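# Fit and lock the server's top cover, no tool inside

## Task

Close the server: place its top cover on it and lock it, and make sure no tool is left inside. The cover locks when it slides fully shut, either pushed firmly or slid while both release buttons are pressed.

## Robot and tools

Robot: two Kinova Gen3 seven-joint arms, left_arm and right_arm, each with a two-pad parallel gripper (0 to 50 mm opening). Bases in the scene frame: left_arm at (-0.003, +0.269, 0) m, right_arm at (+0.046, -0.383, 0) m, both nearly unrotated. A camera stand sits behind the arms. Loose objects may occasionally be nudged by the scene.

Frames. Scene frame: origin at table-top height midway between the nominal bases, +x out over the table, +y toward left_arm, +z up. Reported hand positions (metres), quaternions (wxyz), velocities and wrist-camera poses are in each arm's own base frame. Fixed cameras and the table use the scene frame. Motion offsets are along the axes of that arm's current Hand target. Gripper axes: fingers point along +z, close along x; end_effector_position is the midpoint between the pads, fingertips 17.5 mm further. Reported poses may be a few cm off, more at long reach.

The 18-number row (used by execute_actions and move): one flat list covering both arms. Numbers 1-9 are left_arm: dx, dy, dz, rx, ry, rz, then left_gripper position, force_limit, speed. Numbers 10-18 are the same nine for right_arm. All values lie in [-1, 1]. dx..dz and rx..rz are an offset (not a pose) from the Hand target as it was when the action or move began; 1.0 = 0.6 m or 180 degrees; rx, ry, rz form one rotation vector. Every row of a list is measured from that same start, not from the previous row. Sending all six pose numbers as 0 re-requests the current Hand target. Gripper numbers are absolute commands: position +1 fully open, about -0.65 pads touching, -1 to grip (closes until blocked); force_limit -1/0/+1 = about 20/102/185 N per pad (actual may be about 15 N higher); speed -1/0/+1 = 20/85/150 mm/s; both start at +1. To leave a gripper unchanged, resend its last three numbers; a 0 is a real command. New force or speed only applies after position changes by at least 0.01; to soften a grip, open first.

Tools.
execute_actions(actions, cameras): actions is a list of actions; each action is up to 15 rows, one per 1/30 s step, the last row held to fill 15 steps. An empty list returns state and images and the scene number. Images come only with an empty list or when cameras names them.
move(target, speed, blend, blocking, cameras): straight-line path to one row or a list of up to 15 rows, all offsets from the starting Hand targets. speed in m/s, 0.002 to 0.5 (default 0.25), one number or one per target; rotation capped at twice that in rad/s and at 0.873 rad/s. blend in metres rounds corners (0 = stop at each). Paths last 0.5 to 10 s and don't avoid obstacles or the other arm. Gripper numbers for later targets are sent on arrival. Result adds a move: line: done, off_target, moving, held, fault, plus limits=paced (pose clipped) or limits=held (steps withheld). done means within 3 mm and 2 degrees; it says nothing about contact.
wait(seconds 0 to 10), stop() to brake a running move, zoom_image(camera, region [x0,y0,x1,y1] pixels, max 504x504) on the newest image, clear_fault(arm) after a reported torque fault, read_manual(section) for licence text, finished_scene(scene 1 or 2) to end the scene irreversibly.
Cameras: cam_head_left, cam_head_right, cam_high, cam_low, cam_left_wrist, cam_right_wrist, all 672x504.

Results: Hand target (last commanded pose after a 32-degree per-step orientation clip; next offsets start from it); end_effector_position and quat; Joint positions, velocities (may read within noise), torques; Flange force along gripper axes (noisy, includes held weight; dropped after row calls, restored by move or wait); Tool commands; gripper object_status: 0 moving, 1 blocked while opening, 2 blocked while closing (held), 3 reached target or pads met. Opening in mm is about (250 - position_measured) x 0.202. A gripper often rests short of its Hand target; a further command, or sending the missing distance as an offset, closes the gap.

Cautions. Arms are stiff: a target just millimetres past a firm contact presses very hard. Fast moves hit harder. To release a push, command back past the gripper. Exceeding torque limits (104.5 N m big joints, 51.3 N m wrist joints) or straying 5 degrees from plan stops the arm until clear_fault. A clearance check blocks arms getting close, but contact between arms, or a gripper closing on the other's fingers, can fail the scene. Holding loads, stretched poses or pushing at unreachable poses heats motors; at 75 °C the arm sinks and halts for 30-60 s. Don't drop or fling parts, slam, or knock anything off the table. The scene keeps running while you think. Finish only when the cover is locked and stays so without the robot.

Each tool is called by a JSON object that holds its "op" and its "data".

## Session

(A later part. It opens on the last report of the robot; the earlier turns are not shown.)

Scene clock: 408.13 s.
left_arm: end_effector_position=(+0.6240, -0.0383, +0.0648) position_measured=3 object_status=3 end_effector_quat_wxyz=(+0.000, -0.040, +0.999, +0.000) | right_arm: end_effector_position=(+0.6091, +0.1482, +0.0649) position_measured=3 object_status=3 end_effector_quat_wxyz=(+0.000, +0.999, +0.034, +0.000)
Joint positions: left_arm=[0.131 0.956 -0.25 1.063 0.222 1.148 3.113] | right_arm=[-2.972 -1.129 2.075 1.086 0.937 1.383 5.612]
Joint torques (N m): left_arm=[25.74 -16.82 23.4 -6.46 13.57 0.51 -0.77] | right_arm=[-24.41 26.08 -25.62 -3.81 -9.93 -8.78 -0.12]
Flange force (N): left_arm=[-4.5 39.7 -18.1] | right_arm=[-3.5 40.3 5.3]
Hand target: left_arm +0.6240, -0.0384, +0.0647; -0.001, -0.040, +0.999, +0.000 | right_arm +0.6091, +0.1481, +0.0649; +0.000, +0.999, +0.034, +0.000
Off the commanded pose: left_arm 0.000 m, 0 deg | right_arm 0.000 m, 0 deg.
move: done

{"op": "move", "data": {"target": [[0, 0, -0.006, 0, 0, 0, 1, 1, 1, 0, 0, -0.006, 0, 0, 0, 1, -0.3, -0.8], [0, 0.0022, -0.006, 0, 0, 0, 1, 1, 1, 0, -0.0022, -0.006, 0, 0, 0, 1, -0.3, -0.8], [0, 0.0022, 0.001, 0, 0, 0, 1, 1, 1, 0, -0.0022, 0.001, 0, 0, 0, 1, -0.3, -0.8]], "speed": 0.03}}

Scene clock: 421.13 s.
left_arm: end_effector_position=(+0.6239, -0.0370, +0.0642) position_measured=3 object_status=3 end_effector_quat_wxyz=(+0.000, -0.040, +0.999, +0.000) | right_arm: end_effector_position=(+0.6090, +0.1496, +0.0643) position_measured=3 object_status=3 end_effector_quat_wxyz=(+0.000, +0.999, +0.034, +0.000)
Joint positions: left_arm=[0.129 0.956 -0.25 1.065 0.223 1.146 3.111] | right_arm=[-2.975 -1.13 2.075 1.085 0.938 1.382 5.611]
Joint torques (N m): left_arm=[26.16 -17.87 23.96 -8.68 13.95 -1.2 -0.91] | right_arm=[-23.46 26.74 -24.99 -4.98 -9.34 -8.96 -0.45]
Flange force (N): left_arm=[-0.3 40.8 -18.5] | right_arm=[-6.2 39.8 5.8]
Hand target: left_arm +0.6238, -0.0371, +0.0640; -0.001, -0.040, +0.999, +0.000 | right_arm +0.6090, +0.1494, +0.0642; +0.000, +0.999, +0.034, +0.000
Off the commanded pose: left_arm 0.000 m, 0 deg | right_arm 0.000 m, 0 deg.
move: done

{"op": "execute_actions", "data": {"actions": [], "cameras": ["cam_head_left", "cam_head_right", "cam_high", "cam_low"]}}

{"op": "zoom_image", "data": {"camera": "cam_head_right", "region": [280, 260, 340, 305]}}

{"op": "zoom_image", "data": {"camera": "cam_head_right", "region": [430, 255, 490, 300]}}

{"op": "zoom_image", "data": {"camera": "cam_head_left", "region": [270, 260, 330, 305]}}

{"op": "zoom_image", "data": {"camera": "cam_head_left", "region": [420, 255, 480, 300]}}

{"op": "zoom_image", "data": {"camera": "cam_high", "region": [190, 150, 320, 340]}}

{"op": "zoom_image", "data": {"camera": "cam_low", "region": [290, 240, 450, 290]}}

Scene clock: 438.50 s.
left_arm: end_effector_position=(+0.6239, -0.0371, +0.0641) position_measured=3 object_status=3 end_effector_quat_wxyz=(-0.001, -0.040, +0.999, +0.000) | right_arm: end_effector_position=(+0.6090, +0.1494, +0.0642) position_measured=3 object_status=3 end_effector_quat_wxyz=(+0.000, +0.999, +0.034, +0.000)
Joint positions: left_arm=[0.129 0.956 -0.25 1.065 0.223 1.146 3.111] | right_arm=[-2.974 -1.13 2.075 1.085 0.938 1.382 5.611]
Joint velocities: within noise
Joint torques (N m): left_arm=[26.43 -17.06 24.09 -7.64 14 -0.21 -0.95] | right_arm=[-23.36 26.76 -25.01 -4.87 -9.35 -8.98 -0.35]
Flange force (N): left_arm=[-1.2 41.0 -18.4] | right_arm=[-5.7 39.3 5.7]
Hand target: left_arm +0.6239, -0.0371, +0.0641; -0.001, -0.040, +0.999, +0.000 | right_arm +0.6090, +0.1494, +0.0642; +0.000, +0.999, +0.034, +0.000
Tool commands: left_gripper/position=+1.0 left_gripper/force_limit=+1.0 left_gripper/speed=+1.0 right_gripper/position=+1.0 right_gripper/force_limit=-0.3 right_gripper/speed=-0.8
Off the commanded pose: left_arm 0.000 m, 0 deg | right_arm 0.000 m, 0 deg.
Images, in order (width x height): cam_head_left 672x504, cam_head_right 672x504, cam_high 672x504, cam_low 672x504.

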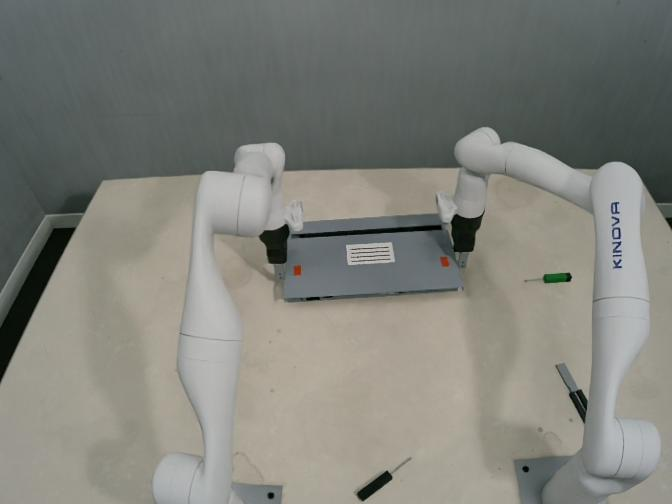

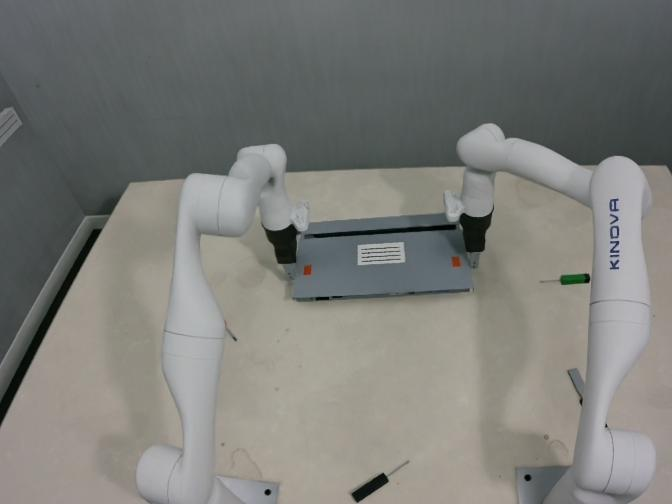

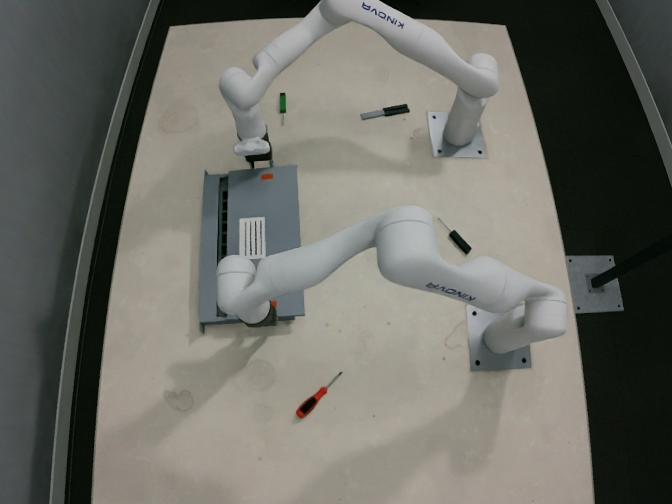

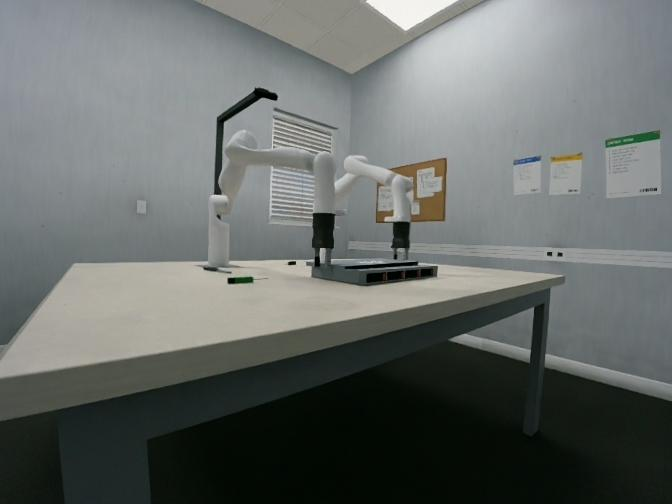

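Scaled by 8.400.

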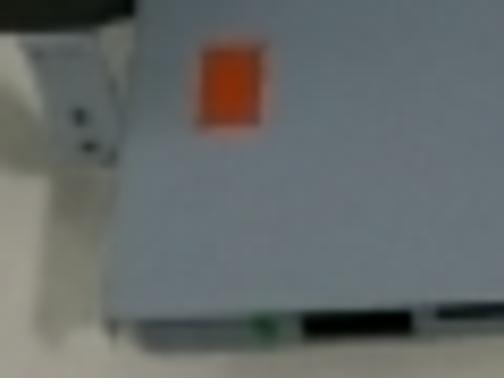

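Scaled by 8.400.

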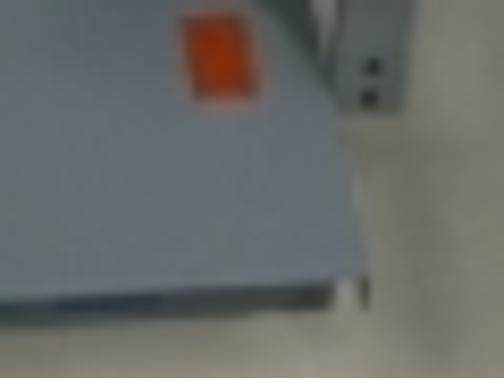

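Scaled by 8.400.

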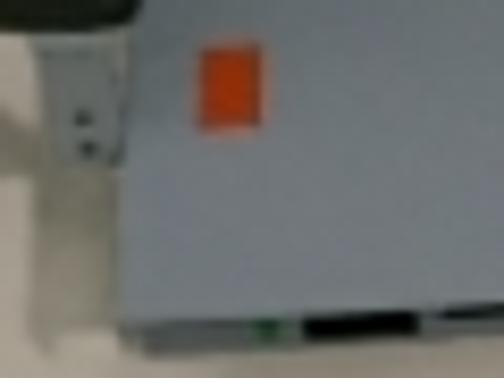

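Scaled by 8.400.

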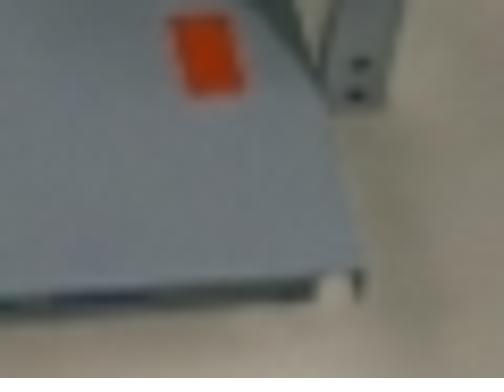

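Scaled by 2.653.

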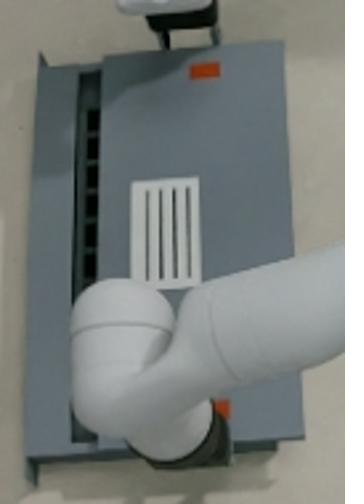

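Scaled by 3.150.

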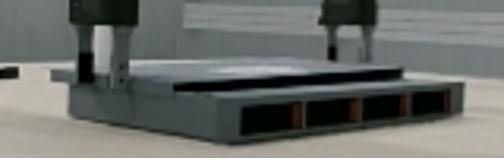

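{"op": "move", "data": {"target": [[0, 0, -0.006, 0, 0, 0, 1, 1, 1, 0, 0, -0.006, 0, 0, 0, 1, -0.3, -0.8], [0, 0.002, -0.006, 0, 0, 0, 1, 1, 1, 0, -0.002, -0.006, 0, 0, 0, 1, -0.3, -0.8], [0, 0.002, 0.001, 0, 0, 0, 1, 1, 1, 0, -0.002, 0.001, 0, 0, 0, 1, -0.3, -0.8]], "speed": 0.03}}

Scene clock: 471.33 s.
left_arm: end_effector_position=(+0.6237, -0.0358, +0.0635) position_measured=3 object_status=3 end_effector_quat_wxyz=(-0.001, -0.040, +0.999, +0.000) | right_arm: end_effector_position=(+0.6089, +0.1508, +0.0637) position_measured=3 object_status=3 end_effector_quat_wxyz=(+0.000, +0.999, +0.034, +0.000)
Joint positions: left_arm=[0.127 0.957 -0.25 1.066 0.223 1.145 3.108] | right_arm=[-2.977 -1.131 2.075 1.085 0.939 1.382 5.609]
Joint torques (N m): left_arm=[25.37 -29.85 22.27 -10.77 12.96 1.57 -1.28] | right_arm=[-24.39 26.83 -26.03 -5.18 -9.74 -9.84 -0.66]
Flange force (N): left_arm=[-9.4 37.7 3.7] | right_arm=[-6.0 41.6 5.4]
Hand target: left_arm +0.6237, -0.0359, +0.0635; -0.001, -0.040, +0.999, +0.000 | right_arm +0.6089, +0.1506, +0.0637; +0.000, +0.999, +0.034, +0.000
Off the commanded pose: left_arm 0.000 m, 0 deg | right_arm 0.000 m, 0 deg.
move: done

{"op": "move", "data": {"target": [0, 0, 0.01, 0, 0, 0, 1, 1, 1, 0, 0, 0.01, 0, 0, 0, 1, -0.3, -0.8], "speed": 0.03}}

{"op": "move", "data": {"target": [0, 0, 0.0025, 0, 0, 0, 1, 1, 1, 0, 0, 0.0025, 0, 0, 0, 1, -0.3, -0.8], "speed": 0.03}}

Scene clock: 482.77 s.
left_arm: end_effector_position=(+0.6237, -0.0359, +0.0575) position_measured=3 object_status=3 end_effector_quat_wxyz=(-0.001, -0.040, +0.999, +0.000) | right_arm: end_effector_position=(+0.6090, +0.1506, +0.0578) position_measured=3 object_status=3 end_effector_quat_wxyz=(+0.000, +0.999, +0.034, +0.000)
Joint positions: left_arm=[0.127 0.964 -0.249 1.072 0.225 1.132 3.107] | right_arm=[-2.976 -1.139 2.079 1.09 0.943 1.372 5.605]
Joint torques (N m): left_arm=[25.83 -28.23 22.76 -10.27 13.05 1.54 -1.28] | right_arm=[-24.39 17.49 -22.65 -3.42 -8.86 -11.1 -0.77]
Flange force (N): left_arm=[-8.3 38.5 1.1] | right_arm=[-10.3 42.5 -12.5]
Hand target: left_arm +0.6237, -0.0359, +0.0574; -0.001, -0.040, +0.999, +0.000 | right_arm +0.6089, +0.1506, +0.0576; +0.000, +0.999, +0.034, +0.000
Off the commanded pose: left_arm 0.000 m, 0 deg | right_arm 0.000 m, 0 deg.
move: done

Scene clock: 483.47 s.
left_arm: end_effector_position=(+0.6237, -0.0359, +0.0560) position_measured=3 object_status=3 end_effector_quat_wxyz=(-0.001, -0.040, +0.999, +0.000) | right_arm: end_effector_position=(+0.6089, +0.1506, +0.0561) position_measured=3 object_status=3 end_effector_quat_wxyz=(+0.000, +0.999, +0.034, +0.000)
Joint positions: left_arm=[0.127 0.965 -0.249 1.073 0.225 1.129 3.107] | right_arm=[-2.976 -1.141 2.08 1.091 0.945 1.369 5.604]
Joint torques (N m): left_arm=[26.26 -27.65 22.89 -9.85 12.69 1.73 -1.43] | right_arm=[-24.57 15.55 -22 -0.72 -10.02 -9.01 -0.75]
Flange force (N): left_arm=[-8.9 38.9 0.4] | right_arm=[-3.4 41.6 -13.2]
Hand target: left_arm +0.6237, -0.0359, +0.0560; -0.001, -0.040, +0.999, +0.000 | right_arm +0.6089, +0.1506, +0.0562; +0.000, +0.999, +0.034, +0.000
Off the commanded pose: left_arm 0.000 m, 0 deg | right_arm 0.000 m, 0 deg.
move: done

{"op": "move", "data": {"target": [0, 0, 0.0033, 0, 0, 0, 1, 1, 1, 0, 0, -0.0015, 0, 0, 0, 1, -0.3, -0.8], "speed": 0.03}}

{"op": "move", "data": {"target": [0, 0, 0.0025, 0, 0, 0, 1, 1, 1, 0, 0, 0, 0, 0, 0, 1, -0.3, -0.8], "speed": 0.03}}

Scene clock: 490.03 s.
left_arm: end_effector_position=(+0.6237, -0.0359, +0.0541) position_measured=3 object_status=3 end_effector_quat_wxyz=(-0.001, -0.039, +0.999, +0.000) | right_arm: end_effector_position=(+0.6089, +0.1506, +0.0570) position_measured=3 object_status=3 end_effector_quat_wxyz=(+0.000, +0.999, +0.034, +0.000)
Joint positions: left_arm=[0.127 0.968 -0.248 1.075 0.226 1.125 3.106] | right_arm=[-2.976 -1.139 2.079 1.091 0.944 1.37 5.605]
Joint torques (N m): left_arm=[25.92 -22.62 23.02 -9 12.9 0.45 -1.11] | right_arm=[-22.93 23.26 -23.59 -2.76 -9.64 -7.71 -0.41]
Flange force (N): left_arm=[-4.8 39.4 -9.0] | right_arm=[-2.6 38.2 1.1]
Hand target: left_arm +0.6237, -0.0359, +0.0540; -0.001, -0.040, +0.999, +0.000 | right_arm +0.6089, +0.1506, +0.0571; +0.000, +0.999, +0.034, +0.000
Off the commanded pose: left_arm 0.000 m, 0 deg | right_arm 0.000 m, 0 deg.
move: done

Scene clock: 490.73 s.
left_arm: end_effector_position=(+0.6238, -0.0359, +0.0525) position_measured=3 object_status=3 end_effector_quat_wxyz=(-0.001, -0.040, +0.999, +0.000) | right_arm: end_effector_position=(+0.6089, +0.1506, +0.0571) position_measured=3 object_status=3 end_effector_quat_wxyz=(+0.000, +0.999, +0.034, +0.000)
Joint positions: left_arm=[0.127 0.97 -0.248 1.076 0.226 1.122 3.106] | right_arm=[-2.976 -1.139 2.079 1.091 0.944 1.37 5.605]
Joint torques (N m): left_arm=[26.3 -16.96 23.57 -6.87 12.88 0.56 -1.14] | right_arm=[-22.75 24.13 -23.65 -2.99 -9.64 -7.62 -0.38]
Flange force (N): left_arm=[-2.8 40.3 -17.6] | right_arm=[-2.3 37.8 2.6]
Hand target: left_arm +0.6237, -0.0359, +0.0525; -0.001, -0.040, +0.999, +0.000 | right_arm +0.6089, +0.1506, +0.0571; +0.000, +0.999, +0.034, +0.000
Off the commanded pose: left_arm 0.000 m, 0 deg | right_arm 0.000 m, 0 deg.
move: done

{"op": "move", "data": {"target": [[0, 0, -0.0012, 0, 0, 0, 1, 1, 1, 0, 0, 0.0012, 0, 0, 0, 1, -0.3, -0.8], [-0.0167, 0, -0.0012, 0, 0, 0, 1, 1, 1, 0.0167, 0, 0.0012, 0, 0, 0, 1, -0.3, -0.8]], "speed": 0.03}}

{"op": "move", "data": {"target": [-0.0058, 0, 0, 0, 0, 0, 1, 1, 1, 0.0058, 0, 0, 0, 0, 0, 1, -0.3, -0.8], "speed": 0.03}}

{"op": "move", "data": {"target": [-0.005, 0, 0, 0, 0, 0, 1, 1, 1, 0.005, 0, 0, 0, 0, 0, 1, -0.3, -0.8], "speed": 0.03}}

Scene clock: 505.50 s.
left_arm: end_effector_position=(+0.6337, -0.0351, +0.0532) position_measured=3 object_status=3 end_effector_quat_wxyz=(-0.001, -0.040, +0.999, +0.000) | right_arm: end_effector_position=(+0.6189, +0.1513, +0.0563) position_measured=3 object_status=3 end_effector_quat_wxyz=(+0.000, +0.999, +0.034, +0.000)
Joint positions: left_arm=[0.12 0.993 -0.247 1.021 0.225 1.153 3.111] | right_arm=[-2.993 -1.156 2.083 1.037 0.947 1.389 5.632]
Joint torques (N m): left_arm=[25.87 -21.92 22.72 -10.86 13.42 -1.81 -0.84] | right_arm=[-24.45 20.3 -22.87 -4.06 -8.42 -11.31 -0.28]
Flange force (N): left_arm=[0.9 39.9 -13.1] | right_arm=[-12.7 41.6 -9.5]
Hand target: left_arm +0.6337, -0.0351, +0.0532; -0.001, -0.040, +0.999, +0.000 | right_arm +0.6189, +0.1513, +0.0563; +0.000, +0.999, +0.034, +0.000
Off the commanded pose: left_arm 0.000 m, 0 deg | right_arm 0.000 m, 0 deg.
move: done

Scene clock: 506.27 s.
left_arm: end_effector_position=(+0.6372, -0.0348, +0.0532) position_measured=3 object_status=3 end_effector_quat_wxyz=(-0.001, -0.040, +0.999, +0.000) | right_arm: end_effector_position=(+0.6224, +0.1515, +0.0563) position_measured=3 object_status=3 end_effector_quat_wxyz=(+0.000, +0.999, +0.034, +0.000)
Joint positions: left_arm=[0.118 1.001 -0.247 1.002 0.225 1.163 3.113] | right_arm=[-3 -1.162 2.084 1.017 0.948 1.396 5.642]
Joint torques (N m): left_arm=[25.99 -21.79 22.68 -10.97 13.51 -1.91 -0.79] | right_arm=[-24.36 20.29 -22.66 -3.87 -8.41 -11.26 -0.33]
Flange force (N): left_arm=[1.8 40.1 -13.4] | right_arm=[-12.3 41.2 -10.0]
Hand target: left_arm +0.6372, -0.0348, +0.0532; -0.001, -0.040, +0.999, +0.000 | right_arm +0.6224, +0.1515, +0.0563; +0.000, +0.999, +0.034, +0.000
Off the commanded pose: left_arm 0.000 m, 0 deg | right_arm 0.000 m, 0 deg.
move: done

Scene clock: 507.00 s.
left_arm: end_effector_position=(+0.6401, -0.0346, +0.0531) position_measured=3 object_status=3 end_effector_quat_wxyz=(-0.001, -0.040, +0.999, +0.000) | right_arm: end_effector_position=(+0.6254, +0.1518, +0.0563) position_measured=3 object_status=3 end_effector_quat_wxyz=(+0.000, +0.999, +0.034, +0.000)
Joint positions: left_arm=[0.116 1.009 -0.246 0.985 0.225 1.172 3.114] | right_arm=[-3.005 -1.167 2.084 1 0.948 1.403 5.65]
Joint torques (N m): left_arm=[26.25 -31.35 22.04 -12.22 13.18 0.85 -0.89] | right_arm=[-23.91 28.39 -24.75 -4.41 -9.52 -8.68 -0.3]
Flange force (N): left_arm=[-6.7 39.0 4.5] | right_arm=[-6.5 39.2 6.4]
Hand target: left_arm +0.6402, -0.0346, +0.0532; -0.001, -0.040, +0.999, +0.000 | right_arm +0.6254, +0.1518, +0.0563; +0.000, +0.999, +0.034, +0.000
Off the commanded pose: left_arm 0.000 m, 0 deg | right_arm 0.000 m, 0 deg.
move: done

{"op": "move", "data": {"target": [[-0.002, 0, 0, 0, 0, 0, 1, 1, 1, 0.002, 0, 0, 0, 0, 0, 1, -0.3, -0.8], [-0.002, 0, 0.006, 0, 0, 0, 1, 1, 1, 0.002, 0, 0.006, 0, 0, 0, 1, -0.3, -0.8]], "speed": 0.03}}

{"op": "move", "data": {"target": [0, 0, 0.0017, 0, 0, 0, 1, 1, 1, 0, 0, 0.0017, 0, 0, 0, 1, -0.3, -0.8], "speed": 0.03}}

Scene clock: 518.07 s.
left_arm: end_effector_position=(+0.6414, -0.0345, +0.0498) position_measured=3 object_status=3 end_effector_quat_wxyz=(+0.000, -0.040, +0.999, +0.000) | right_arm: end_effector_position=(+0.6266, +0.1520, +0.0529) position_measured=3 object_status=3 end_effector_quat_wxyz=(+0.000, +0.999, +0.034, +0.000)
Joint positions: left_arm=[0.115 1.016 -0.245 0.981 0.226 1.169 3.114] | right_arm=[-3.007 -1.173 2.087 0.996 0.951 1.399 5.652]
Joint torques (N m): left_arm=[25.95 -19.03 22.6 -10.28 13.46 -2.26 -0.74] | right_arm=[-26.23 18.04 -22.77 -2.26 -9.23 -11.24 -0.01]
Flange force (N): left_arm=[4.1 40.1 -18.0] | right_arm=[-12.1 43.4 -13.4]
Hand target: left_arm +0.6414, -0.0345, +0.0496; -0.001, -0.040, +0.999, +0.000 | right_arm +0.6266, +0.1518, +0.0527; +0.000, +0.999, +0.034, +0.000
Off the commanded pose: left_arm 0.000 m, 0 deg | right_arm 0.000 m, 0 deg.
move: done

Scene clock: 518.77 s.
left_arm: end_effector_position=(+0.6414, -0.0344, +0.0486) position_measured=3 object_status=3 end_effector_quat_wxyz=(-0.001, -0.040, +0.999, +0.000) | right_arm: end_effector_position=(+0.6266, +0.1518, +0.0517) position_measured=3 object_status=3 end_effector_quat_wxyz=(+0.000, +0.999, +0.034, +0.000)
Joint positions: left_arm=[0.115 1.017 -0.245 0.982 0.226 1.167 3.114] | right_arm=[-3.007 -1.174 2.087 0.997 0.952 1.397 5.651]
Joint torques (N m): left_arm=[26.46 -17.54 22.99 -7.06 13.27 0.15 -0.72] | right_arm=[-25.68 15.26 -21.44 0.34 -10.07 -8.68 -0.17]
Flange force (N): left_arm=[-3.5 40.0 -17.7] | right_arm=[-5.7 41.6 -15.1]
Hand target: left_arm +0.6414, -0.0345, +0.0486; -0.001, -0.040, +0.999, +0.000 | right_arm +0.6266, +0.1518, +0.0517; +0.000, +0.999, +0.034, +0.000
Off the commanded pose: left_arm 0.000 m, 0 deg | right_arm 0.000 m, 0 deg.
move: done

{"op": "move", "data": {"target": [[0, 0, -0.0017, 0, 0, 0, 1, 1, 1, 0, 0, -0.0017, 0, 0, 0, 1, -0.3, -0.8], [-0.0133, 0, -0.0017, 0, 0, 0, 1, 1, 1, 0.0133, 0, -0.0017, 0, 0, 0, 1, -0.3, -0.8]], "speed": 0.03}}

{"op": "move", "data": {"target": [-0.0083, 0, -0.0005, 0, 0, 0, 1, 1, 1, 0.0083, 0, -0.0005, 0, 0, 0, 1, -0.3, -0.8], "speed": 0.03, "cameras": ["cam_left_wrist", "cam_right_wrist"]}}

Scene clock: 529.67 s.
left_arm: end_effector_position=(+0.6493, -0.0338, +0.0495) position_measured=3 object_status=3 end_effector_quat_wxyz=(-0.001, -0.040, +0.999, +0.000) | right_arm: end_effector_position=(+0.6345, +0.1524, +0.0527) position_measured=3 object_status=3 end_effector_quat_wxyz=(+0.000, +0.999, +0.034, +0.000)
Joint positions: left_arm=[0.109 1.037 -0.244 0.934 0.225 1.194 3.119] | right_arm=[-3.022 -1.187 2.089 0.949 0.953 1.416 5.675]
Joint torques (N m): left_arm=[25.68 -26.89 21.55 -15.41 13.88 -4.98 -0.5] | right_arm=[-24.51 26.6 -23.73 -6.6 -7.71 -12.55 -0.14]
Flange force (N): left_arm=[6.2 39.9 -9.8] | right_arm=[-19.6 41.6 -2.8]
Hand target: left_arm +0.6493, -0.0338, +0.0496; -0.001, -0.040, +0.999, +0.000 | right_arm +0.6345, +0.1524, +0.0527; +0.000, +0.999, +0.034, +0.000
Off the commanded pose: left_arm 0.000 m, 0 deg | right_arm 0.000 m, 0 deg.
move: done

Scene clock: 530.47 s.
left_arm: end_effector_position=(+0.6543, -0.0335, +0.0498) position_measured=3 object_status=3 end_effector_quat_wxyz=(-0.001, -0.040, +0.999, +0.000) | right_arm: end_effector_position=(+0.6395, +0.1527, +0.0530) position_measured=3 object_status=3 end_effector_quat_wxyz=(+0.000, +0.999, +0.034, +0.000)
Joint positions: left_arm=[0.105 1.05 -0.244 0.903 0.225 1.212 3.122] | right_arm=[-3.032 -1.195 2.09 0.917 0.955 1.427 5.691]
Joint torques (N m): left_arm=[25.43 -31.26 21.03 -18.32 13.96 -5.88 -0.48] | right_arm=[-24.39 30.68 -24.49 -7.92 -7.56 -12.82 -0.01]
Flange force (N): left_arm=[10.1 39.8 -4.0] | right_arm=[-21.8 41.3 2.8]
Hand target: left_arm +0.6543, -0.0335, +0.0498; -0.001, -0.040, +0.999, +0.000 | right_arm +0.6395, +0.1527, +0.0530; +0.000, +0.999, +0.034, +0.000
Off the commanded pose: left_arm 0.000 m, 0 deg | right_arm 0.000 m, 0 deg.
move: done
Images, in order (width x height): cam_left_wrist 672x504, cam_right_wrist 672x504.

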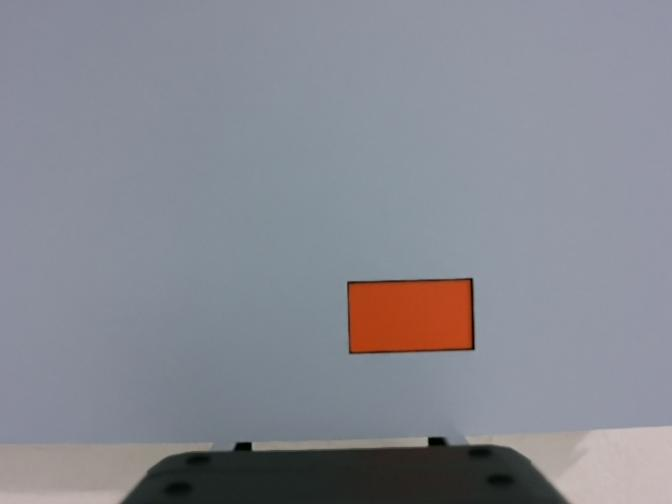

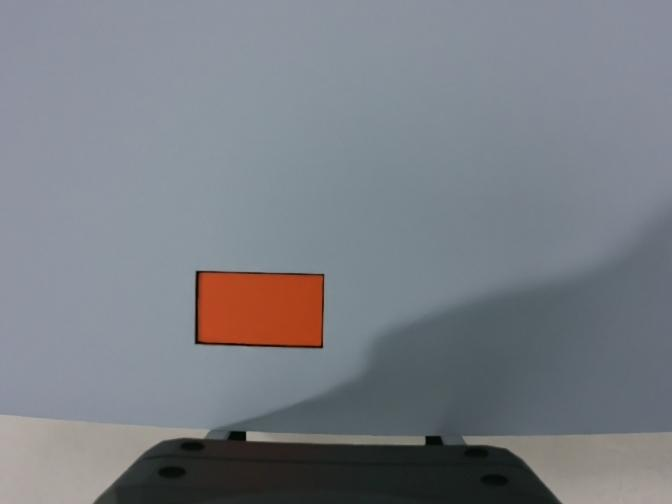

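{"op": "move", "data": {"target": [[0, -0.004, -0.0005, 0, 0, 0, 1, 1, 1, 0, -0.004, -0.0005, 0, 0, 0, 1, -0.3, -0.8], [-0.02, -0.004, -0.0005, 0, 0, 0, 1, 1, 1, 0.02, -0.004, -0.0005, 0, 0, 0, 1, -0.3, -0.8]], "speed": 0.04, "cameras": ["cam_left_wrist", "cam_right_wrist"]}}

Scene clock: 555.27 s.
left_arm: end_effector_position=(+0.6664, -0.0349, +0.0501) position_measured=3 object_status=3 end_effector_quat_wxyz=(-0.001, -0.040, +0.999, +0.000) | right_arm: end_effector_position=(+0.6513, +0.1559, +0.0533) position_measured=3 object_status=3 end_effector_quat_wxyz=(+0.000, +0.999, +0.034, +0.000)
Joint positions: left_arm=[0.098 1.084 -0.242 0.823 0.224 1.255 3.134] | right_arm=[-3.062 -1.217 2.094 0.835 0.958 1.456 5.727]
Joint torques (N m): left_arm=[36.47 -35.64 29.01 -23.34 20.7 -9.1 0.68] | right_arm=[-36.27 32.4 -32.16 -7.89 -12.36 -18.71 -0.76]
Flange force (N): left_arm=[13.6 58.0 -3.3] | right_arm=[-29.9 61.1 1.7]
Hand target: left_arm +0.6664, -0.0349, +0.0501; -0.001, -0.040, +0.999, +0.000 | right_arm +0.6513, +0.1559, +0.0533; +0.000, +0.999, +0.034, +0.000
Off the commanded pose: left_arm 0.000 m, 0 deg | right_arm 0.000 m, 0 deg.
move: done
Images, in order (width x height): cam_left_wrist 672x504, cam_right_wrist 672x504.

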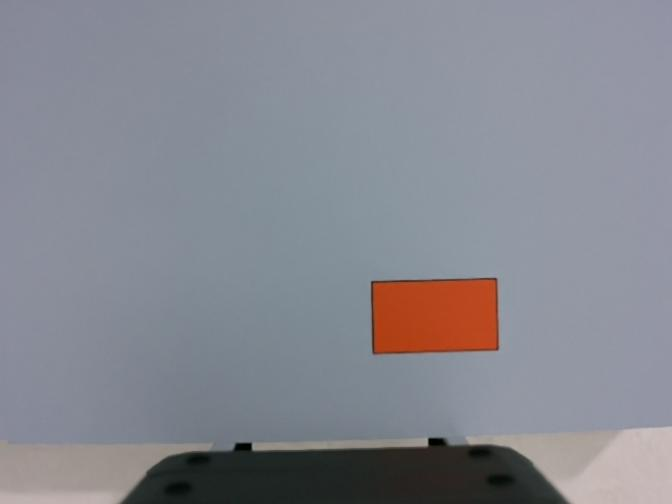

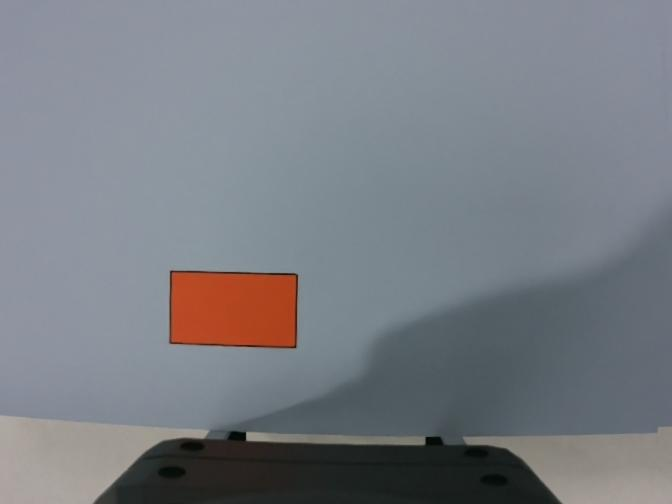

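{"op": "move", "data": {"target": [[0.004, 0.007, 0, 0, 0, 0, 1, 1, 1, -0.004, 0.007, 0, 0, 0, 0, 1, -0.3, -0.8], [0.004, 0.035, 0, 0, 0, 0, 1, 1, 1, -0.004, 0.035, 0, 0, 0, 0, 1, -0.3, -0.8], [0.004, 0.035, -0.2, 0, 0, 0, 1, 1, 1, -0.004, 0.035, -0.2, 0, 0, 0, 1, -0.3, -0.8]], "speed": [0.04, 0.06, 0.2], "cameras": ["cam_left_wrist", "cam_right_wrist", "cam_high"]}}

{"op": "zoom_image", "data": {"camera": "cam_left_wrist", "region": [80, 240, 220, 360]}}

{"op": "zoom_image", "data": {"camera": "cam_right_wrist", "region": [450, 240, 590, 360]}}

Scene clock: 571.17 s.
left_arm: end_effector_position=(+0.6625, -0.0142, +0.1701) position_measured=3 object_status=3 end_effector_quat_wxyz=(-0.001, -0.040, +0.999, +0.000) | right_arm: end_effector_position=(+0.6504, +0.1349, +0.1735) position_measured=3 object_status=3 end_effector_quat_wxyz=(+0.000, +0.999, +0.034, +0.000)
Joint positions: left_arm=[0.054 0.984 -0.244 0.648 0.202 1.526 3.128] | right_arm=[-3.079 -1.089 2.06 0.659 0.907 1.682 5.839]
Joint velocities: left_arm=[within noise] | right_arm=[0 -0.005 0.001 -0.003 -0.001 0.001 0]
Joint torques (N m): left_arm=[-0.47 -27.08 0.63 -8.57 0.15 0.13 -0.26] | right_arm=[-1.01 28.12 -5.35 -7.33 0.15 -0.2 -0.17]
Flange force (N): left_arm=[-5.9 -1.7 -1.3] | right_arm=[-10.4 3.2 5.5]
Hand target: left_arm +0.6625, -0.0142, +0.1701; -0.001, -0.040, +0.999, +0.000 | right_arm +0.6503, +0.1348, +0.1733; +0.000, +0.999, +0.034, +0.000
Off the commanded pose: left_arm 0.000 m, 0 deg | right_arm 0.000 m, 0 deg.
move: done
Images, in order (width x height): cam_high 672x504, cam_left_wrist 672x504, cam_right_wrist 672x504.

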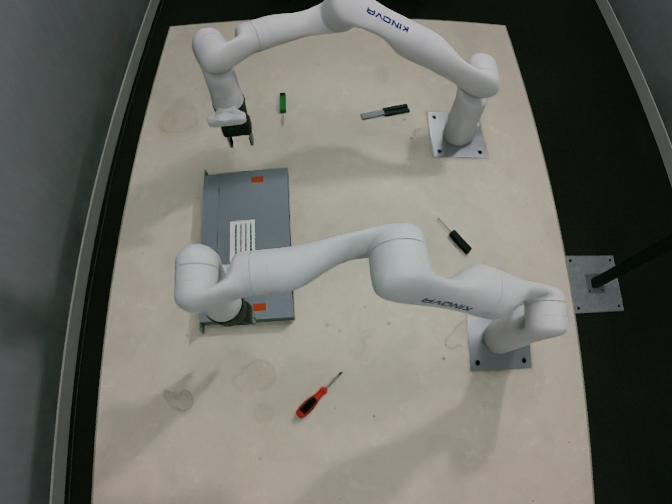

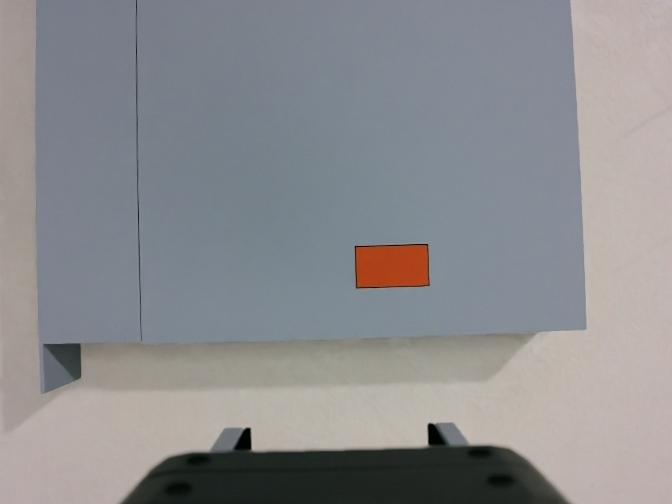

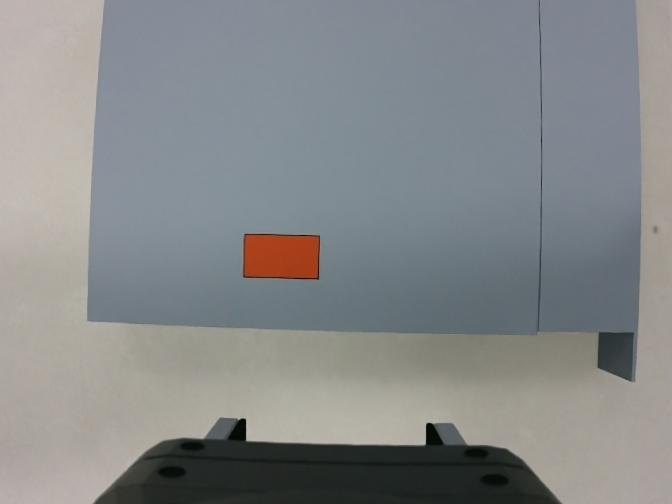

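Scaled by 3.600.

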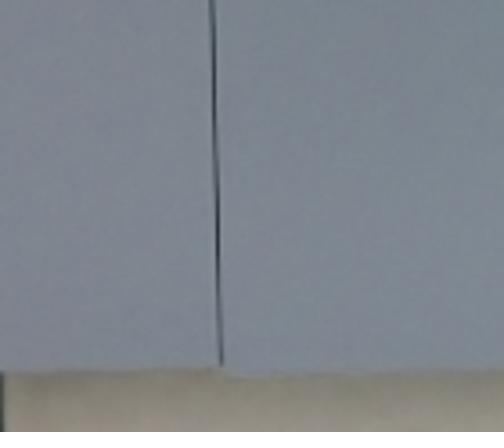

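Scaled by 3.600.

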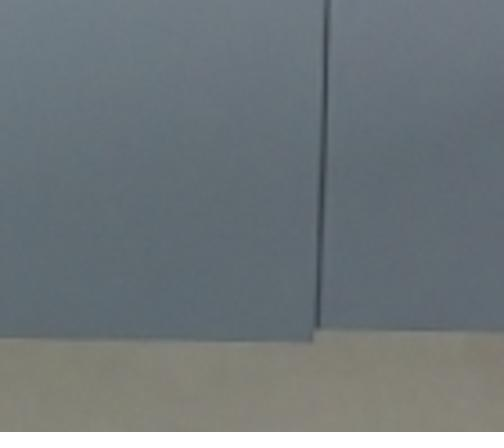

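{"op": "finished_scene", "data": {"scene": 2}}

The scene is finished: the task was done.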